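# Stand an amber bottle on the capper's riser

## Task

Pick up any one amber bottle from the bench and set it down upright on the pale riser on the capping machine's platform, directly beneath the capping head, while every other bottle stays standing.

## Robot and tools

Robot: two six-joint Piper arms, left_arm and right_arm, each ending in a two-finger parallel gripper with a wrist camera. The left arm sits on the +y side of the table and the right arm on the -y side; these names have nothing to do with which side of an image they appear on.

Frames. The scene frame has its origin at table-top height, halfway between the two nominal bases, with +x pointing out over the table and +z up. Fixed cameras and the table use the scene frame. Every hand pose, velocity and target for an arm, and the pose of its wrist camera, is expressed in that arm's own base frame. Calibrated bases in the scene frame: left_arm at (-0.036, +0.299, 0) m with quat_wxyz (+1.000, 0, 0, -0.017); right_arm at (-0.022, -0.288, 0) m with quat_wxyz (+1.000, 0, 0, +0.020). Both have +z up. Reported hand positions and orientations can be off by a few centimetres, more when the arm reaches far.

Gripper geometry. The fingers extend along the gripper's +z axis and close along its y axis. end_effector_position is the point between the finger pads, roughly 5 mm short of the fingertips.

The row format, used by every moving tool: 16 numbers, first the left arm then the right arm, each as x, y, z, qw, qx, qy, qz, opening. x, y, z are an absolute goal position in metres, and the quaternion (w first) an absolute goal orientation, both in that arm's base frame. Opening runs from -1 (closed) to +1 (fully open, 0.070 m). Always fill all 16 numbers, even when one arm should not move: for an idle arm repeat the exact pose from the last result before it came to rest plus its current opening. To keep a gripper's orientation, repeat the same quaternion you chose, not the slightly drifted one in the latest result. A 0 opening is a real command, not a no-op.

execute_actions(actions, cameras): actions is a list of actions; each action is a list of up to 15 rows, one row per 1/30 s step, and a short action keeps its last row for the remaining steps, so each action lasts 0.5 s. An action is rejected for both arms if any target lies more than 0.6 m from that gripper's current position along any of the gripper's axes; a malformed action, or a first action failing that check against the latest state, rejects the whole call. An empty list just reports state and images. The controller limits each step's commanded orientation to 32 degrees from the measured one and heads each arm toward the "Hand target" shown in the result, which may fall short of your goal; send the rest next time. "Tool commands" shows current gripper commands.

move(target, speed, blend, opening_speed, blocking, cameras): target is one row or a list of up to 15 rows, with no 0.6 m limit. The grippers follow straight paths to each row, all finishing together, at least 0.5 s and at most 10 s. speed is m/s, 0.002 to 2.2, default 0.25 (rotation capped at twice that in rad/s), one value or one per row. blend (m) rounds corners at intermediate rows; 0 stops at each. opening_speed (0.2 or more, scale units per second) ramps the fingers. Changed openings in later rows are applied on arrival once everything is at rest. blocking=false returns after about 0.5 s while the move continues; a new move replaces it. Paths ignore obstacles and the other arm; faster moves lag, stray and hit harder. The result adds a "move:" line: done (within 3 mm and 2 degrees), off_target, moving, held or fault, plus limits such as paced (pose clipped) or held (steps withheld). done does not prove contact or grip.

wait(seconds 0 to 10) lets time pass with commands held. stop brakes a running move. zoom_image(camera, region [x0, y0, x1, y1] in pixels, at most 504 by 504) enlarges part of a camera's latest image. read_manual(section "licences") only gives licence text. finished_scene(scene, 1 or 2) ends the scene irreversibly; the bottle must stay in place without the robot.

Cameras: cam_head_left, cam_head_right, cam_high, cam_low (504x504) and cam_left_wrist, cam_right_wrist (672x504). cameras ["all"] gives all, [] none.

Results include end_effector_position and end_effector_quat_wxyz, grip_measured (same scale as opening), Joint positions (last entry is finger opening in metres), joint torques (include arm weight, noisy), and warning lines such as MOTOR HOT, TORQUE FAULT or OVER-TEMPERATURE FAULT.

Gripping: closing fully takes about 1 s. To hold a bottle, note grip_measured at first contact and command about 0.05 below it for full force (less for a lighter hold). Force is about 20 N per pad.

Avoid: dropping the bottle or releasing it while it moves; knocking over other bottles; anything leaving the table; fast impacts or pressing hard (faster and deeper targets push harder). Contact torque at a joint's limit (21.3 N m for waist, shoulder, elbow; 7.44 for the three wrist joints, whose motors give only about 4 N m) freezes that arm for 10 s. Arms must not collide or grip each other's fingers; a clearance check blocks some approaches. Do not route a gripper close to its own base or its first joint's axis, which can flip the shoulder. Long outstretched holds or unreachable targets heat motors; at 80 °C the arm goes limp. Simulation time keeps running while you think.

Each tool is called after ">>>" in YAML: its name, and indented under it one key for each argument.

## Session

>>> execute_actions:
  actions: []

Scene clock: 0.00 s.
left_arm: end_effector_position=(+0.2484, +0.0866, +0.1761) grip_measured=+0.99 end_effector_quat_wxyz=(+0.315, -0.260, +0.896, +0.177) | right_arm: end_effector_position=(+0.0676, +0.3553, +0.1927) grip_measured=+0.99 end_effector_quat_wxyz=(-0.339, +0.721, -0.591, -0.121)
Joint positions: left_arm=[-0.138 1.07 -0.698 0.736 0.936 -1.047 0.07] | right_arm=[1.49 1.325 -0.953 -0.32 0.59 -0.075 0.07]
Joint torques (N m): no reading
Hand target: left_arm +0.2484, +0.0866, +0.1761; +0.315, -0.260, +0.896, +0.177 | right_arm +0.0676, +0.3553, +0.1927; -0.339, +0.721, -0.591, -0.121
Tool commands: left_gripper/opening=+1.0 right_gripper/opening=+1.0

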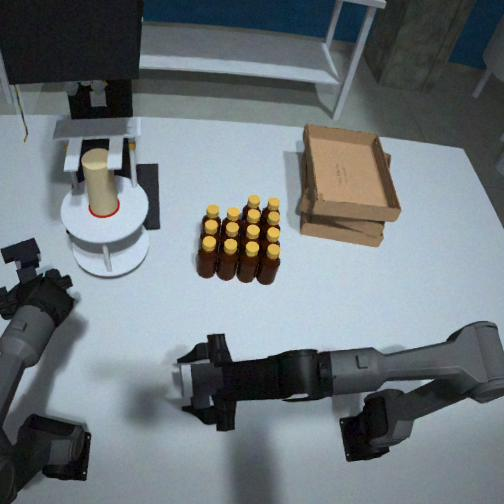

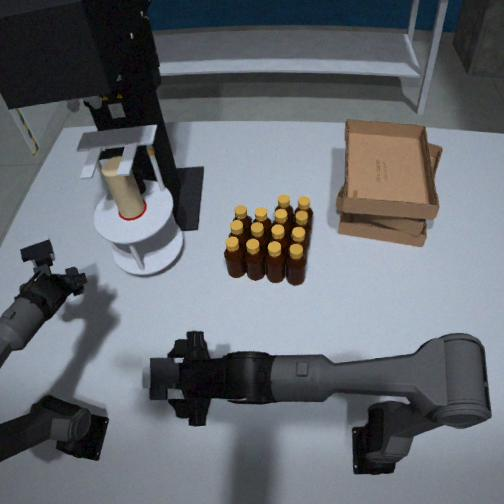

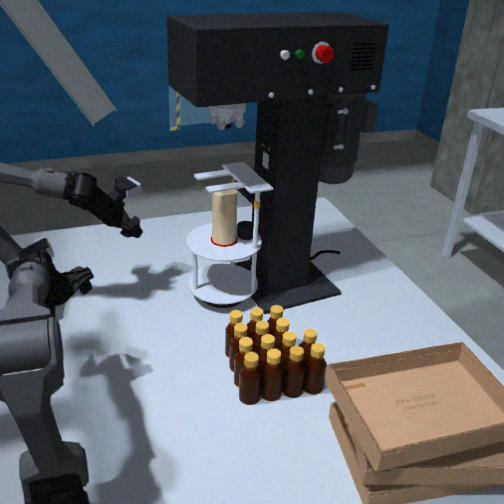

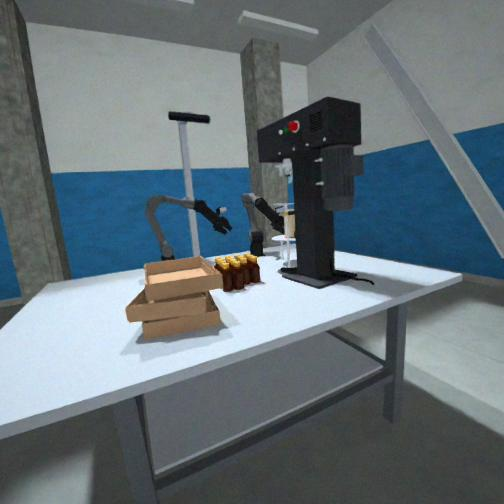

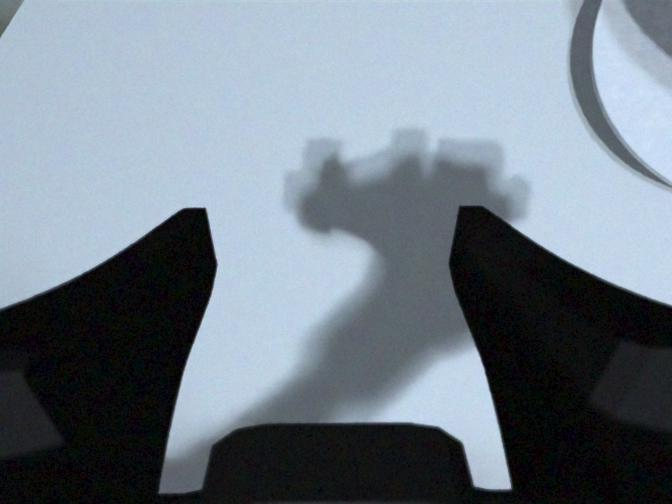

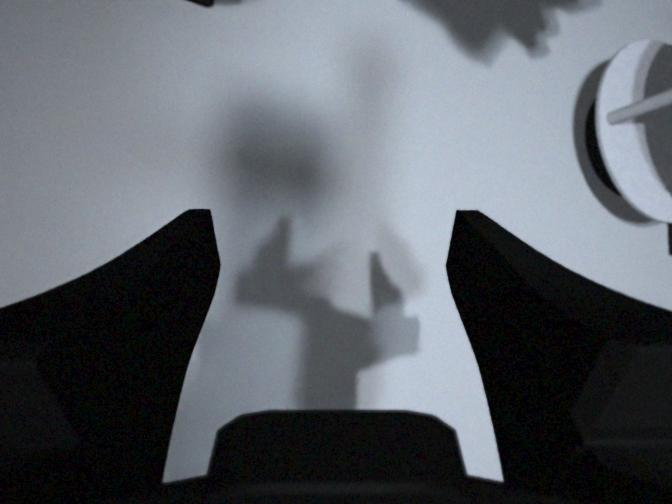

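>>> zoom_image:
  camera: "cam_high"
  region: [160, 90, 360, 290]

>>> zoom_image:
  camera: "cam_head_left"
  region: [40, 70, 190, 290]

>>> zoom_image:
  camera: "cam_head_left"
  region: [180, 180, 300, 300]

>>> zoom_image:
  camera: "cam_low"
  region: [180, 150, 360, 300]

>>> zoom_image:
  camera: "cam_head_right"
  region: [60, 90, 330, 300]

Scaled by 2.520.

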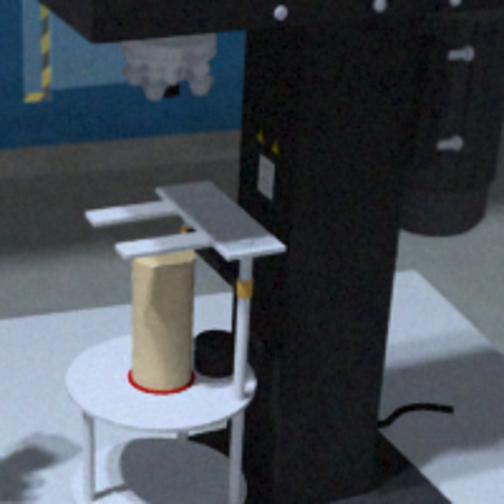

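Scaled by 2.291.

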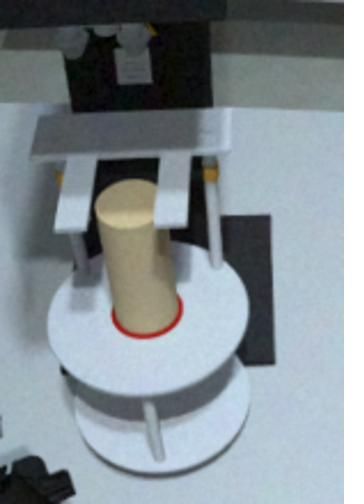

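Scaled by 4.200.

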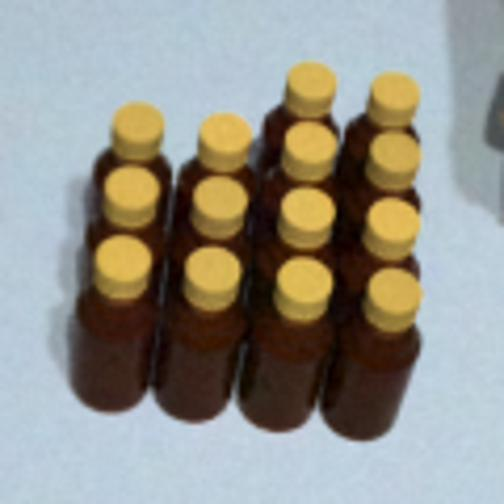

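Scaled by 2.800.

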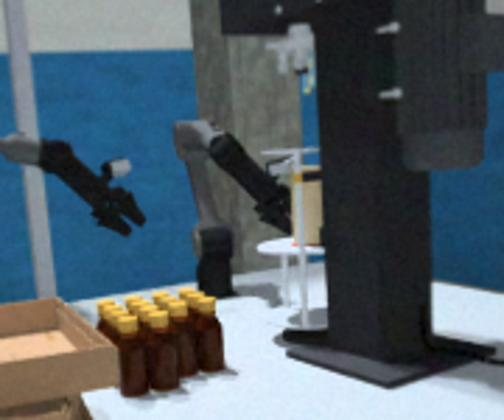

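Scaled by 1.867.

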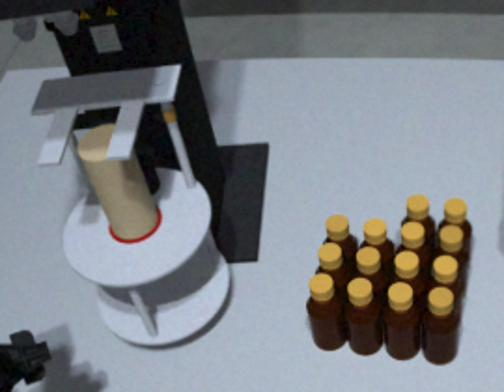

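>>> move:
  target: [0.27,0,0.3,0.574,0,0.819,0,1,0.215,0.18,0.25,0.434,-0.303,0.834,0.158,1]
  speed: 0.4
  cameras: ["all"]

Scene clock: 84.57 s.
left_arm: end_effector_position=(+0.2699, -0.0001, +0.3000) grip_measured=+0.99 end_effector_quat_wxyz=(+0.574, -0.001, +0.819, +0.001) | right_arm: end_effector_position=(+0.2148, +0.1801, +0.2501) grip_measured=+0.99 end_effector_quat_wxyz=(+0.434, -0.303, +0.833, +0.158)
Joint positions: left_arm=[-0.011 0.717 -0.694 0.031 0.412 -0.032 0.07] | right_arm=[0.697 0.869 -0.749 0.003 0.577 -0.003 0.07]
Joint torques (N m): left_arm=[-0.4 -0.29 -8.7 0.01 -1.07 -0.11] | right_arm=[-0.5 0.46 -6.69 -0.13 -0.91 -0.05]
Hand target: left_arm +0.2700, -0.0001, +0.3000; +0.574, -0.001, +0.819, +0.001 | right_arm +0.2150, +0.1800, +0.2500; +0.434, -0.303, +0.834, +0.158
Off the commanded pose: left_arm 0.000 m, 0 deg | right_arm 0.000 m, 0 deg.
move: done

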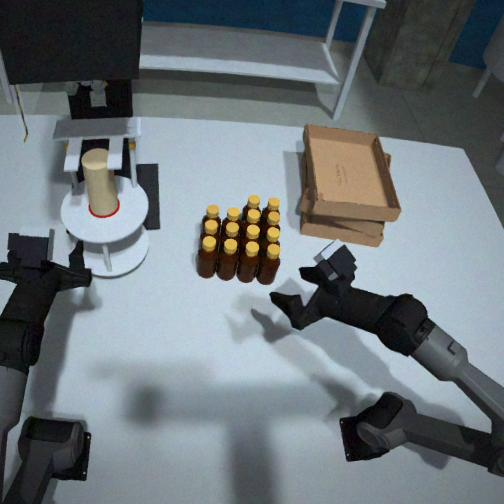

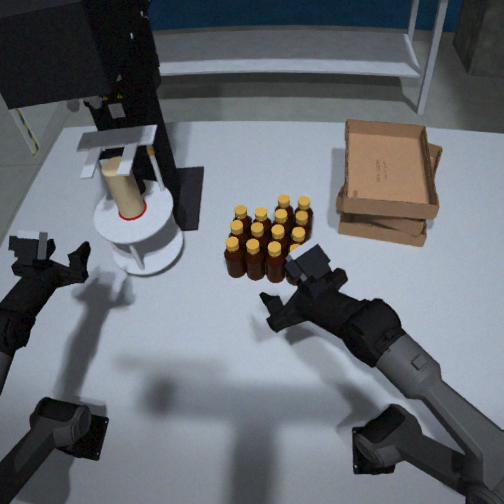

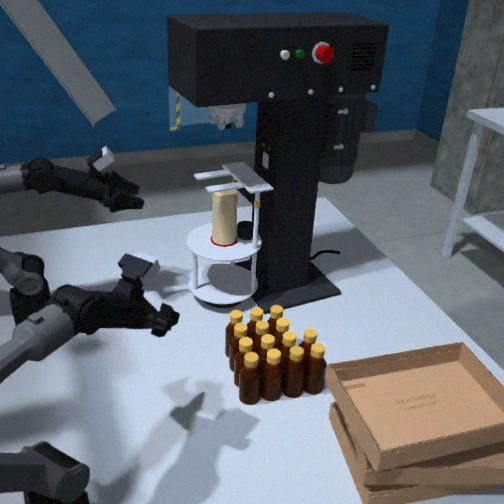

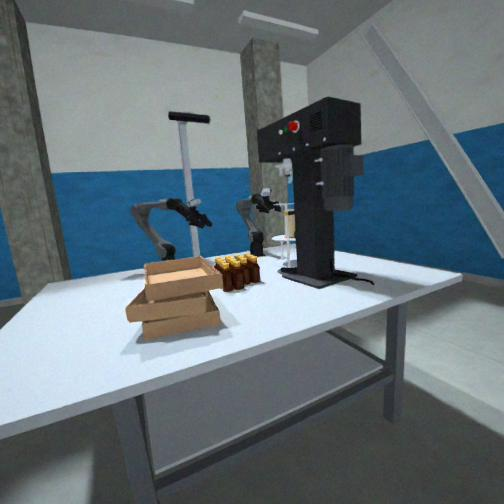

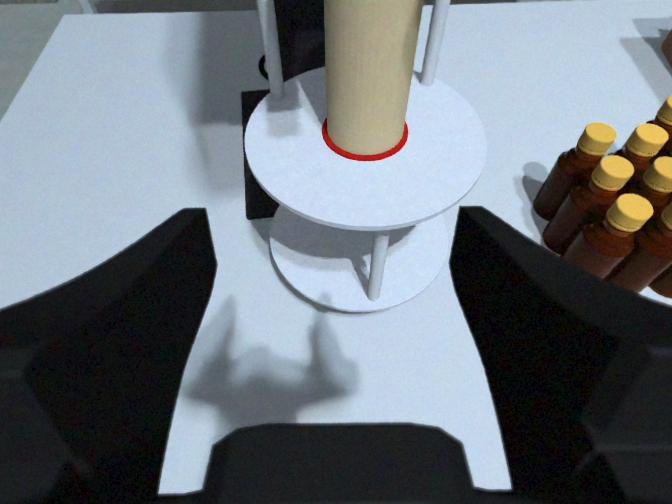

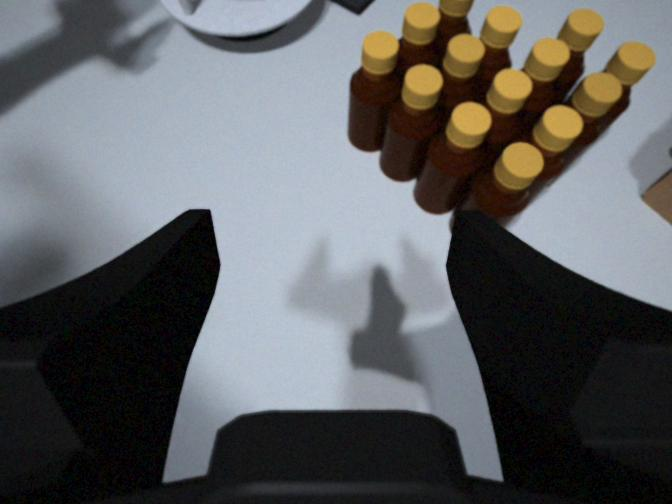

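>>> move:
  target: [0.28,-0.02,0.42,0.6756,0,0.7373,0,1,0.25,-0.02,0.25,0.5,0,0.866,0,1]
  speed: 0.4
  cameras: ["all"]

>>> zoom_image:
  camera: "cam_left_wrist"
  region: [180, 0, 540, 300]

>>> zoom_image:
  camera: "cam_high"
  region: [150, 70, 350, 320]

Scene clock: 148.87 s.
left_arm: end_effector_position=(+0.2800, -0.0200, +0.4204) grip_measured=+0.99 end_effector_quat_wxyz=(+0.676, +0.000, +0.737, +0.000) | right_arm: end_effector_position=(+0.2500, -0.0200, +0.2503) grip_measured=+0.99 end_effector_quat_wxyz=(+0.501, +0.000, +0.866, +0.000)
Joint positions: left_arm=[-0.327 0.783 -0.974 0.752 0.487 -0.72 0.07] | right_arm=[-0.333 0.708 -0.633 0.507 0.621 -0.596 0.07]
Joint torques (N m): left_arm=[-1.28 -0.45 -6.08 0.21 -0.57 -0.09] | right_arm=[-0.03 1.35 -5.19 0.19 -0.84 0.04]
Hand target: left_arm +0.2800, -0.0200, +0.4200; +0.676, +0.000, +0.737, +0.000 | right_arm +0.2500, -0.0200, +0.2500; +0.500, +0.000, +0.866, +0.000
Off the commanded pose: left_arm 0.000 m, 0 deg | right_arm 0.000 m, 0 deg.
move: done

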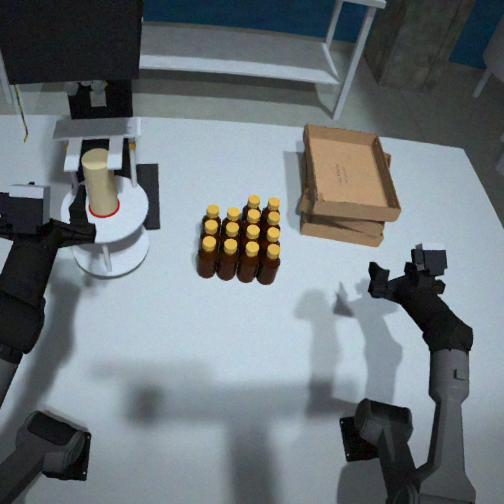

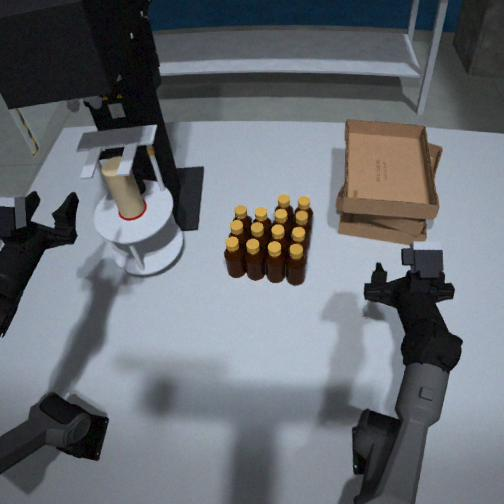

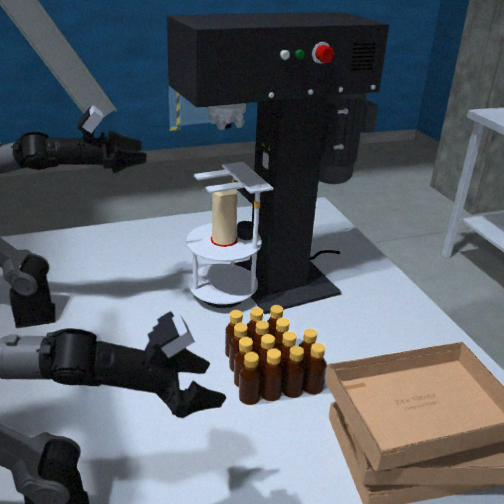

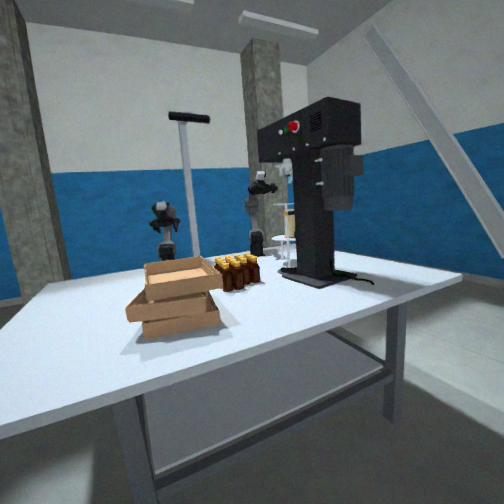

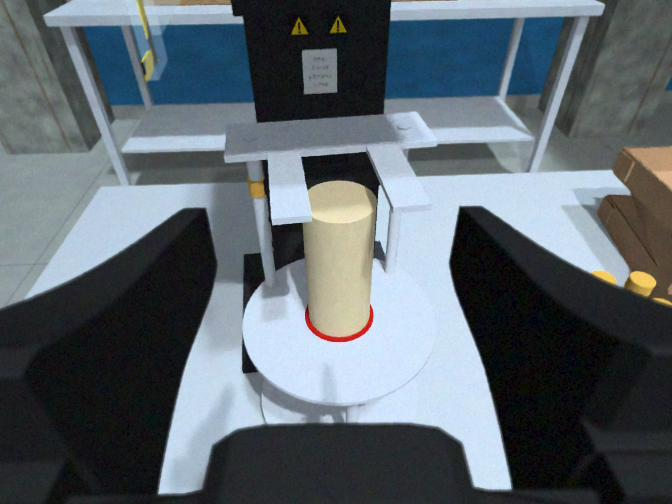

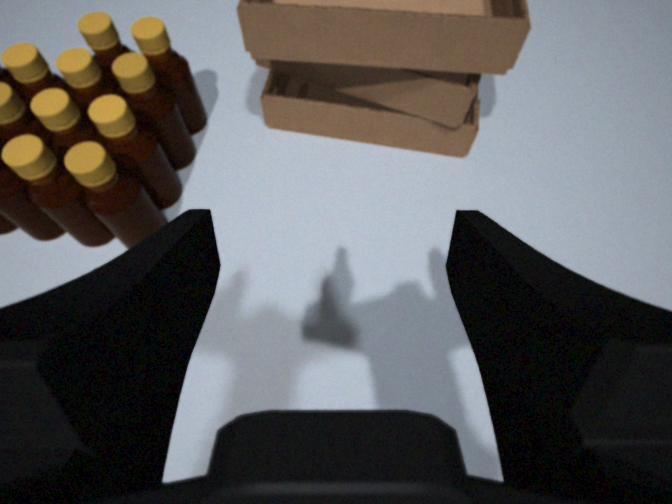

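Scaled by 1.400.

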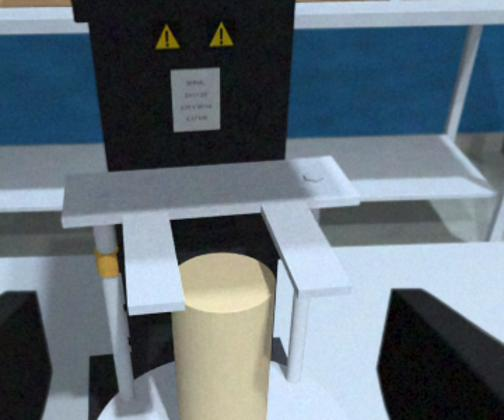

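Scaled by 2.016.

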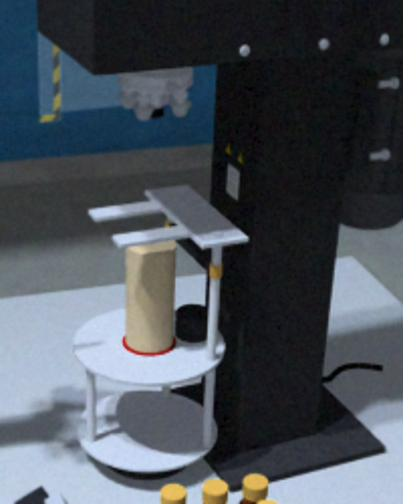

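>>> move:
  target: [0.30,-0.02,0.36,0.8192,0,0.5736,0,1,0.25,-0.02,0.25,0.5,0,0.866,0,1]
  speed: 0.4
  cameras: ["all"]

>>> zoom_image:
  camera: "cam_left_wrist"
  region: [150, 0, 550, 350]

Scene clock: 189.00 s.
left_arm: end_effector_position=(+0.2999, -0.0200, +0.3595) grip_measured=+0.99 end_effector_quat_wxyz=(+0.819, +0.000, +0.574, +0.000) | right_arm: end_effector_position=(+0.2500, -0.0200, +0.2503) grip_measured=+0.99 end_effector_quat_wxyz=(+0.501, +0.000, +0.866, +0.000)
Joint positions: left_arm=[-0.215 0.908 -0.387 -0.281 -0.809 0.271 0.07] | right_arm=[-0.333 0.708 -0.633 0.507 0.621 -0.596 0.07]
Joint torques (N m): left_arm=[-0.61 -1.31 -8.35 0.08 -0.91 -0.07] | right_arm=[-0.31 1.61 -4.27 0.2 -0.79 -0.2]
Hand target: left_arm +0.3000, -0.0200, +0.3600; +0.819, +0.000, +0.574, +0.000 | right_arm +0.2500, -0.0200, +0.2500; +0.500, +0.000, +0.866, +0.000
Off the commanded pose: left_arm 0.000 m, 0 deg | right_arm 0.000 m, 0 deg.
move: done

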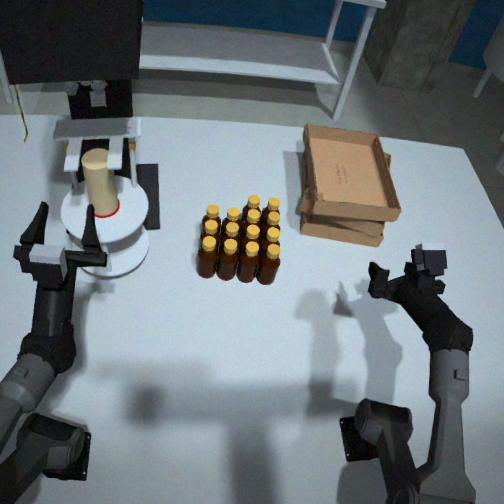

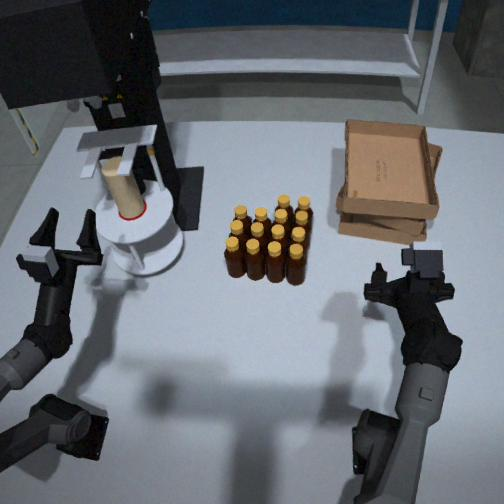

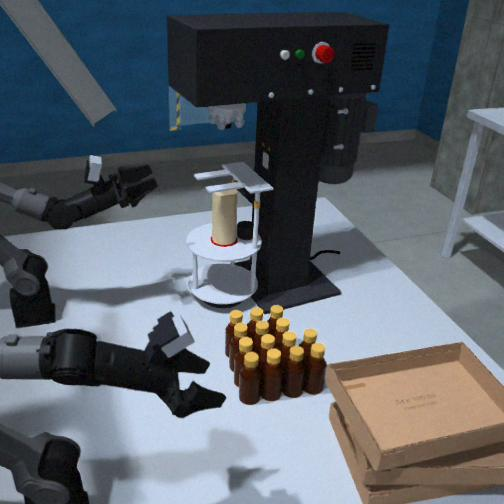

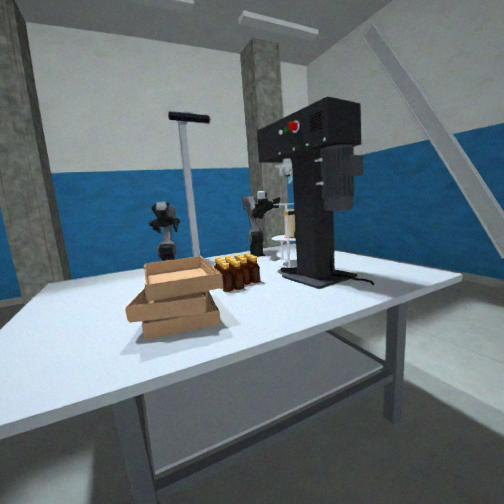

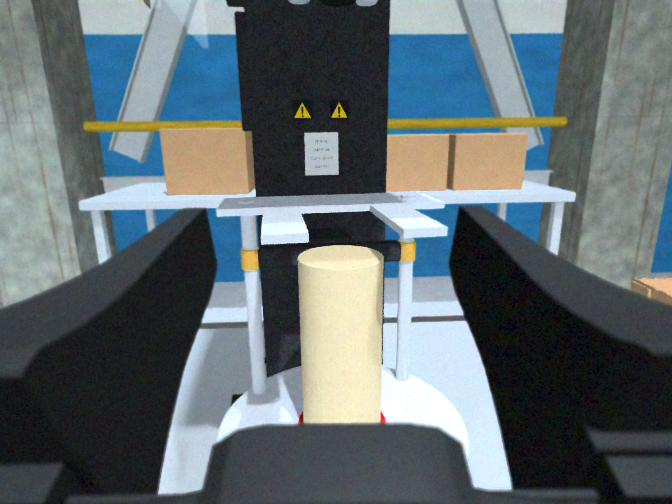

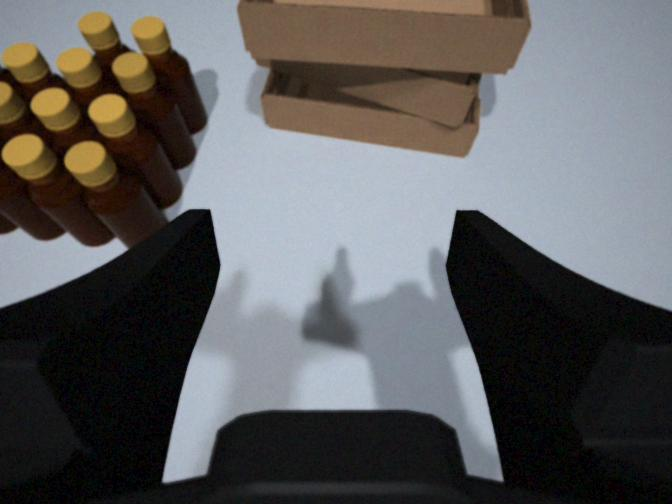

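Scaled by 1.260.

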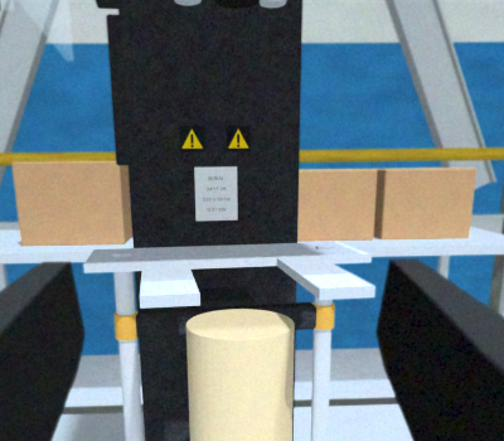

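>>> move:
  target: [0.339,-0.211,0.16,0.6179,0.2111,0.7364,-0.1772,0.3,0.25,-0.02,0.25,0.5,0,0.866,0,1]
  speed: 0.4
  cameras: ["cam_left_wrist","cam_head_left","cam_high","cam_head_right"]

>>> zoom_image:
  camera: "cam_left_wrist"
  region: [200, 0, 672, 360]

Scene clock: 233.67 s.
left_arm: end_effector_position=(+0.3391, -0.2115, +0.1604) grip_measured=+0.30 end_effector_quat_wxyz=(+0.618, +0.211, +0.736, -0.178) | right_arm: end_effector_position=(+0.2500, -0.0200, +0.2503) grip_measured=+0.99 end_effector_quat_wxyz=(+0.501, +0.000, +0.866, +0.000)
Joint positions: left_arm=[-0.556 1.567 -0.429 0.005 -0.878 -0.003 0.046] | right_arm=[-0.333 0.708 -0.633 0.507 0.621 -0.596 0.07]
Joint torques (N m): left_arm=[0.45 -5.47 -4.29 -0.22 -0.82 0.03] | right_arm=[-0.3 1.31 -4.69 0.29 -0.9 -0.19]
Hand target: left_arm +0.3390, -0.2110, +0.1600; +0.618, +0.211, +0.736, -0.177 | right_arm +0.2500, -0.0200, +0.2500; +0.500, +0.000, +0.866, +0.000
Off the commanded pose: left_arm 0.001 m, 0 deg | right_arm 0.000 m, 0 deg.
move: done
Images, in order (width x height): cam_head_left 504x504, cam_head_right 504x504, cam_high 504x504, cam_left_wrist 672x504.

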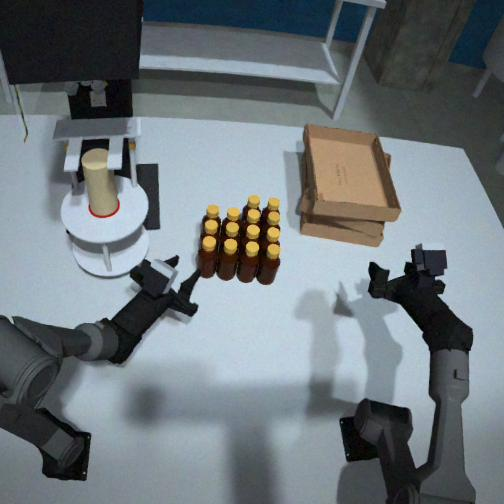

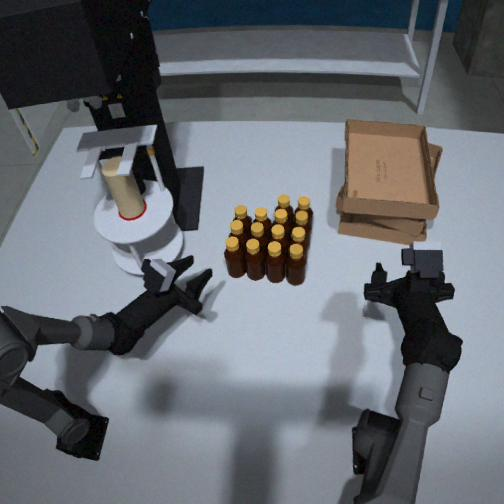

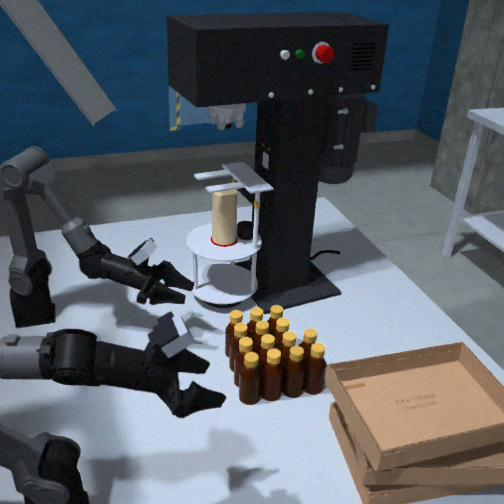

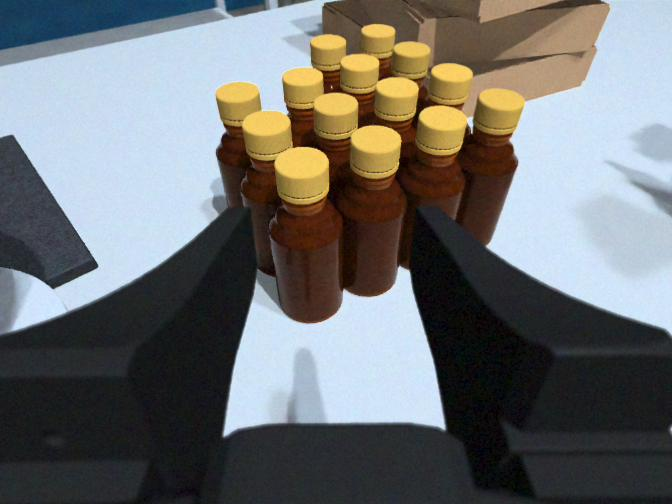

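Scaled by 1.068.

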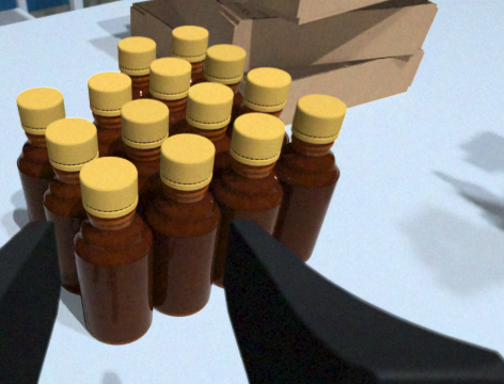

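>>> move:
  target: [0.4115,-0.236,0.102,0.6179,0.2111,0.7364,-0.1772,0.3,0.25,-0.02,0.25,0.5,0,0.866,0,1]
  speed: 0.2
  cameras: ["cam_left_wrist","cam_high"]

>>> zoom_image:
  camera: "cam_left_wrist"
  region: [180, 0, 520, 300]

>>> zoom_image:
  camera: "cam_high"
  region: [150, 230, 350, 430]

Scene clock: 255.70 s.
left_arm: end_effector_position=(+0.4117, -0.2361, +0.1021) grip_measured=+0.30 end_effector_quat_wxyz=(+0.618, +0.211, +0.736, -0.177) | right_arm: end_effector_position=(+0.2500, -0.0200, +0.2503) grip_measured=+0.99 end_effector_quat_wxyz=(+0.501, +0.000, +0.866, +0.000)
Joint positions: left_arm=[-0.489 1.977 -0.681 0.079 -1.036 -0.029 0.046] | right_arm=[-0.333 0.708 -0.633 0.507 0.621 -0.596 0.07]
Joint torques (N m): left_arm=[-0.15 -7.87 -3.51 -0.07 -0.84 -0.1] | right_arm=[-0.67 1.17 -4.14 0.29 -0.91 -0.19]
Hand target: left_arm +0.4115, -0.2360, +0.1020; +0.618, +0.211, +0.736, -0.177 | right_arm +0.2500, -0.0200, +0.2500; +0.500, +0.000, +0.866, +0.000
Off the commanded pose: left_arm 0.000 m, 0 deg | right_arm 0.000 m, 0 deg.
move: done
Images, in order (width x height): cam_high 504x504, cam_left_wrist 672x504.

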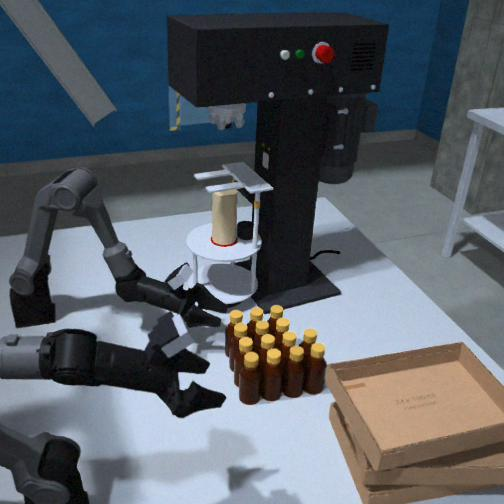

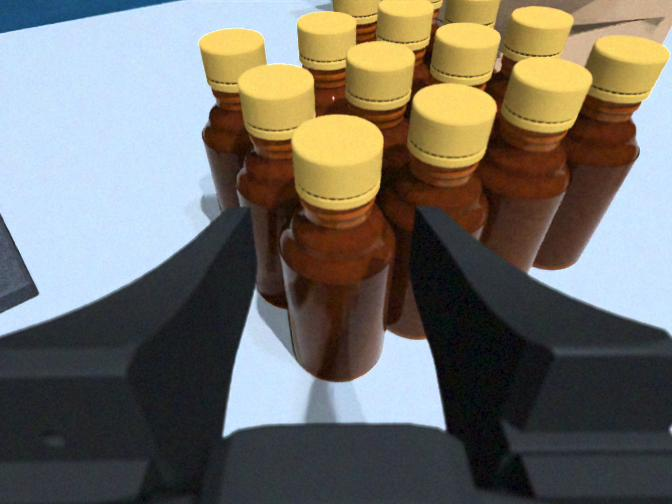

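Scaled by 1.482.

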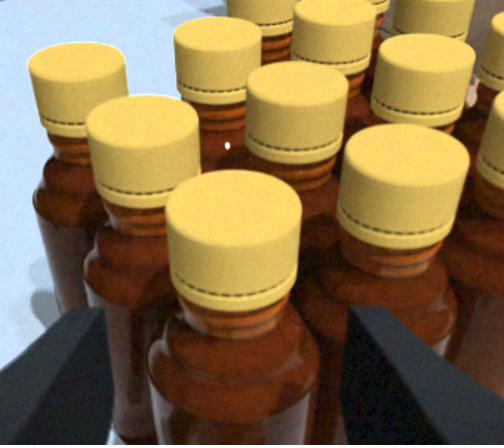

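Scaled by 2.520.

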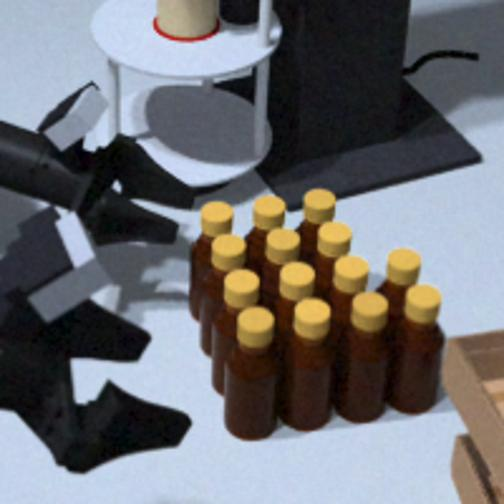

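>>> move:
  target: [0.4426,-0.256,0.105,0.6179,0.2111,0.7364,-0.1772,0.3,0.25,-0.02,0.25,0.5,0,0.866,0,1]
  speed: 0.1
  cameras: ["cam_left_wrist","cam_high"]

>>> zoom_image:
  camera: "cam_left_wrist"
  region: [180, 0, 520, 300]

Scene clock: 274.40 s.
left_arm: end_effector_position=(+0.4429, -0.2560, +0.1050) grip_measured=+0.30 end_effector_quat_wxyz=(+0.618, +0.211, +0.736, -0.177) | right_arm: end_effector_position=(+0.2500, -0.0200, +0.2503) grip_measured=+0.99 end_effector_quat_wxyz=(+0.501, +0.000, +0.866, +0.000)
Joint positions: left_arm=[-0.499 2.037 -0.843 0.073 -0.933 -0.033 0.045] | right_arm=[-0.333 0.708 -0.633 0.507 0.621 -0.596 0.07]
Joint torques (N m): left_arm=[-1.18 -8.25 -3.99 -0.25 -1.08 -0.09] | right_arm=[-0.28 1.52 -4.67 0.29 -1.02 -0.21]
Hand target: left_arm +0.4426, -0.2560, +0.1050; +0.618, +0.211, +0.736, -0.177 | right_arm +0.2500, -0.0200, +0.2500; +0.500, +0.000, +0.866, +0.000
Off the commanded pose: left_arm 0.000 m, 0 deg | right_arm 0.000 m, 0 deg.
move: done
Images, in order (width x height): cam_high 504x504, cam_left_wrist 672x504.

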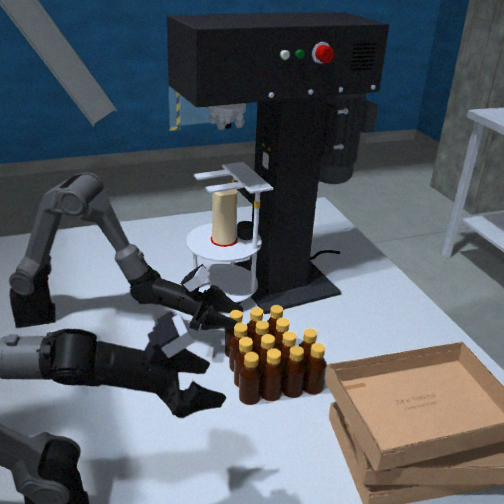

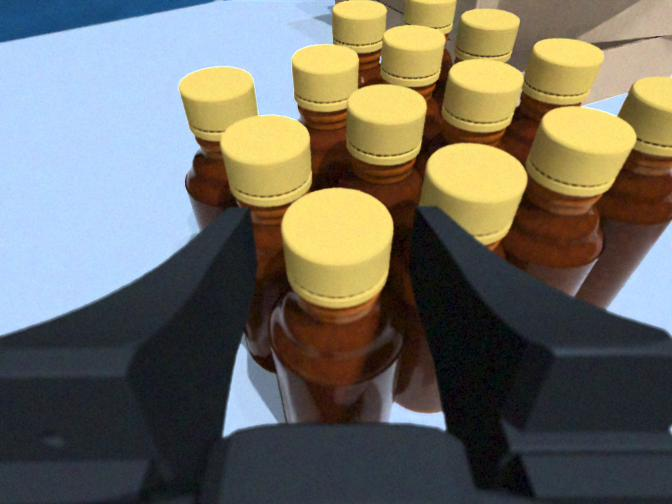

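Scaled by 1.482.

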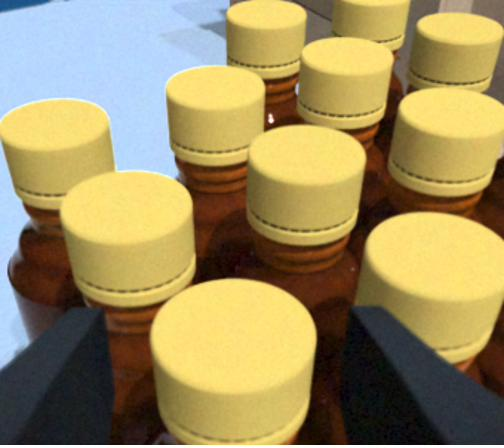

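>>> move:
  target: [0.4426,-0.256,0.105,0.6179,0.2111,0.7364,-0.1772,-0.3,0.25,-0.02,0.25,0.5,0,0.866,0,1]
  opening_speed: 0.5
  cameras: ["cam_left_wrist"]

Scene clock: 282.10 s.
left_arm: end_effector_position=(+0.4427, -0.2559, +0.1049) grip_measured=-0.19 end_effector_quat_wxyz=(+0.618, +0.211, +0.736, -0.177) | right_arm: end_effector_position=(+0.2500, -0.0200, +0.2503) grip_measured=+0.99 end_effector_quat_wxyz=(+0.501, +0.000, +0.866, +0.000)
Joint positions: left_arm=[-0.499 2.037 -0.842 0.073 -0.933 -0.033 0.028] | right_arm=[-0.333 0.708 -0.633 0.507 0.621 -0.596 0.07]
Joint torques (N m): left_arm=[0.33 -8.53 -4.23 -0.35 -1.05 0.02] | right_arm=[-0.13 1.03 -4.51 0.26 -1.09 -0.2]
Hand target: left_arm +0.4426, -0.2560, +0.1050; +0.618, +0.211, +0.736, -0.177 | right_arm +0.2500, -0.0200, +0.2500; +0.500, +0.000, +0.866, +0.000
Off the commanded pose: left_arm 0.000 m, 0 deg | right_arm 0.000 m, 0 deg.
move: done
Images, in order (width x height): cam_left_wrist 672x504.

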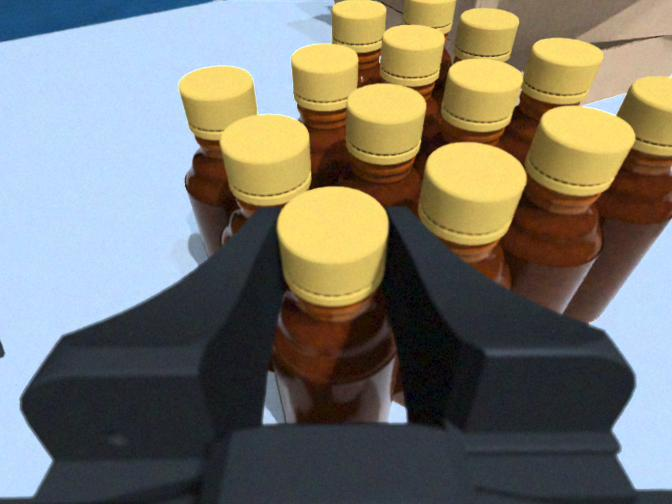

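>>> move:
  target:
    - [0.4426,-0.256,0.17,0.6179,0.2111,0.7364,-0.1772,-0.3,0.25,-0.02,0.25,0.5,0,0.866,0,1]
    - [0.37,-0.21,0.3,0.6179,0.2111,0.7364,-0.1772,-0.3,0.25,-0.02,0.25,0.5,0,0.866,0,1]
    - [0.345,-0.037,0.417,0.6428,0,0.766,0,-0.3,0.25,-0.02,0.25,0.5,0,0.866,0,1]
  speed: [0.1,0.2,0.2]
  blend: [0.02,0.03,0]
  cameras: ["all"]

>>> zoom_image:
  camera: "cam_left_wrist"
  region: [180, 0, 520, 400]

>>> zoom_image:
  camera: "cam_high"
  region: [100, 70, 300, 270]

>>> zoom_image:
  camera: "cam_head_right"
  region: [0, 90, 200, 290]

Scene clock: 304.30 s.
left_arm: end_effector_position=(+0.3447, -0.0366, +0.4178) grip_measured=-0.19 end_effector_quat_wxyz=(+0.643, -0.001, +0.765, +0.000) | right_arm: end_effector_position=(+0.2500, -0.0200, +0.2503) grip_measured=+0.99 end_effector_quat_wxyz=(+0.501, +0.000, +0.866, +0.000)
Joint positions: left_arm=[-0.284 1.038 -1.145 0.667 0.464 -0.665 0.028] | right_arm=[-0.333 0.708 -0.633 0.507 0.621 -0.596 0.07]
Joint torques (N m): left_arm=[-0.98 -3.08 -7.57 0.11 -1.32 0.02] | right_arm=[-0.28 1.31 -4.37 0.21 -1.04 -0.15]
Hand target: left_arm +0.3450, -0.0370, +0.4170; +0.643, +0.000, +0.766, +0.000 | right_arm +0.2500, -0.0200, +0.2500; +0.500, +0.000, +0.866, +0.000
Off the commanded pose: left_arm 0.001 m, 0 deg | right_arm 0.000 m, 0 deg.
move: done

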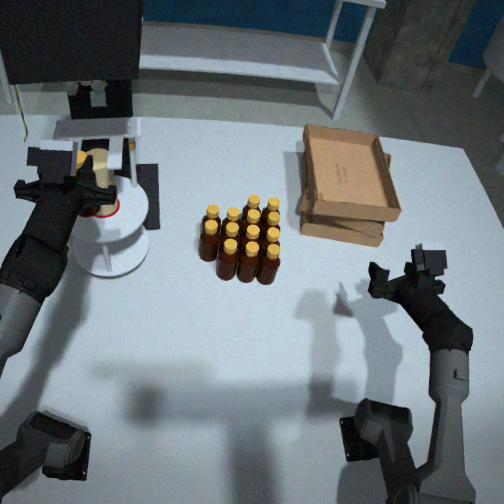

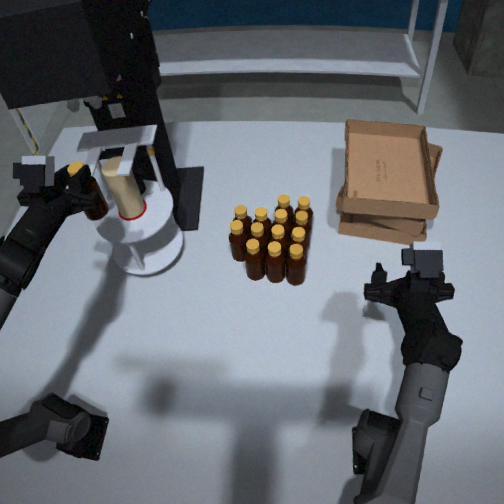

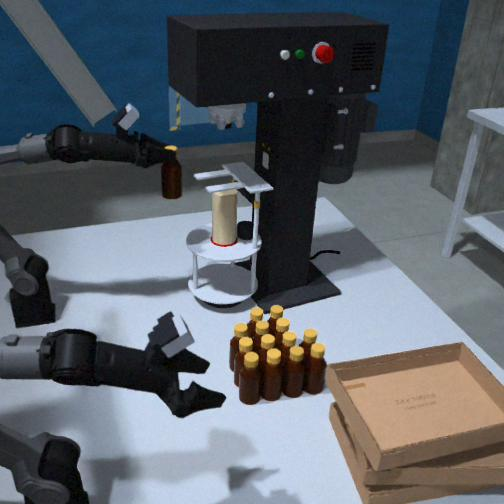

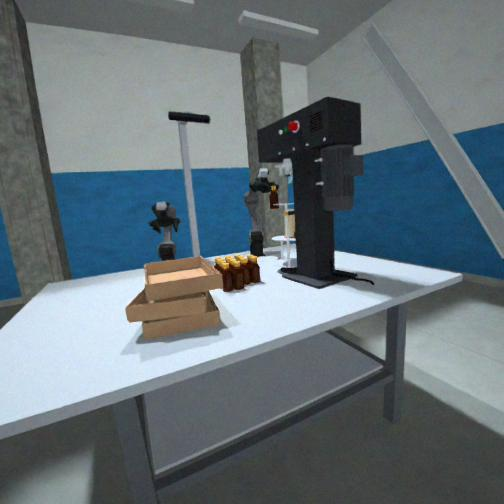

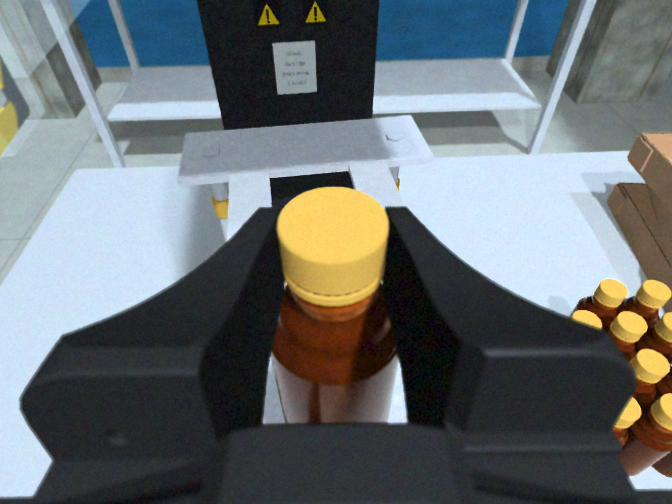

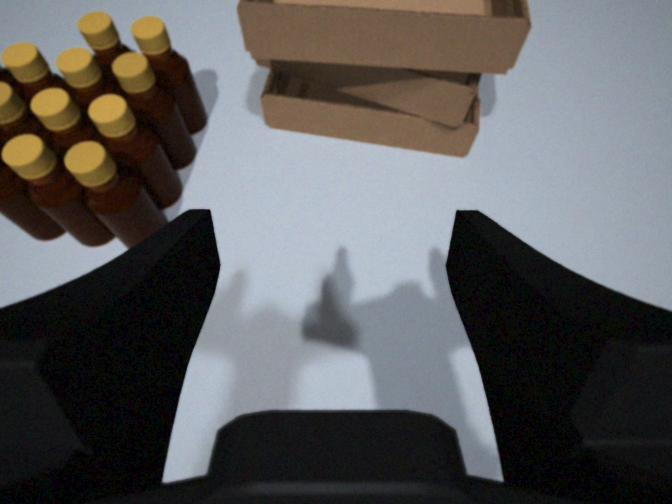

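Scaled by 1.260.

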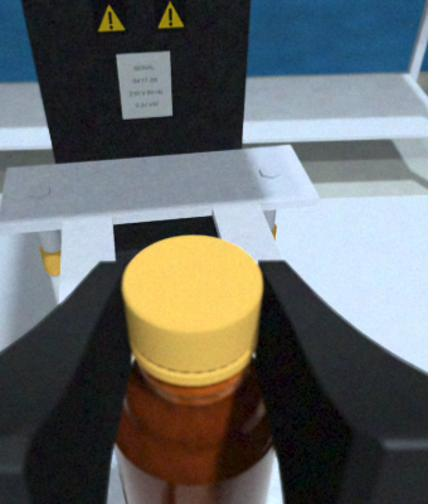

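Scaled by 2.520.

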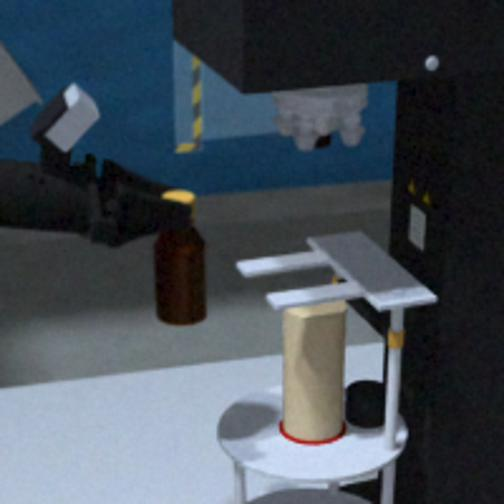

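Scaled by 2.520.

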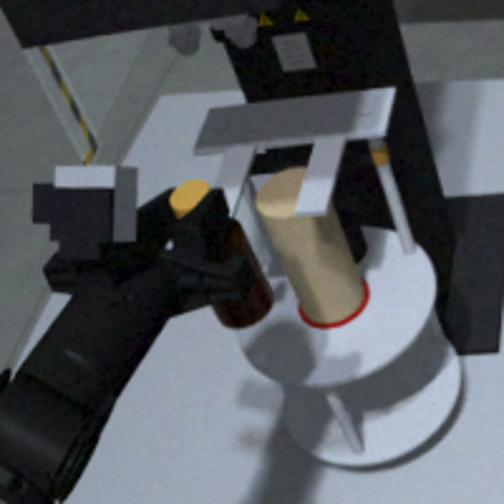

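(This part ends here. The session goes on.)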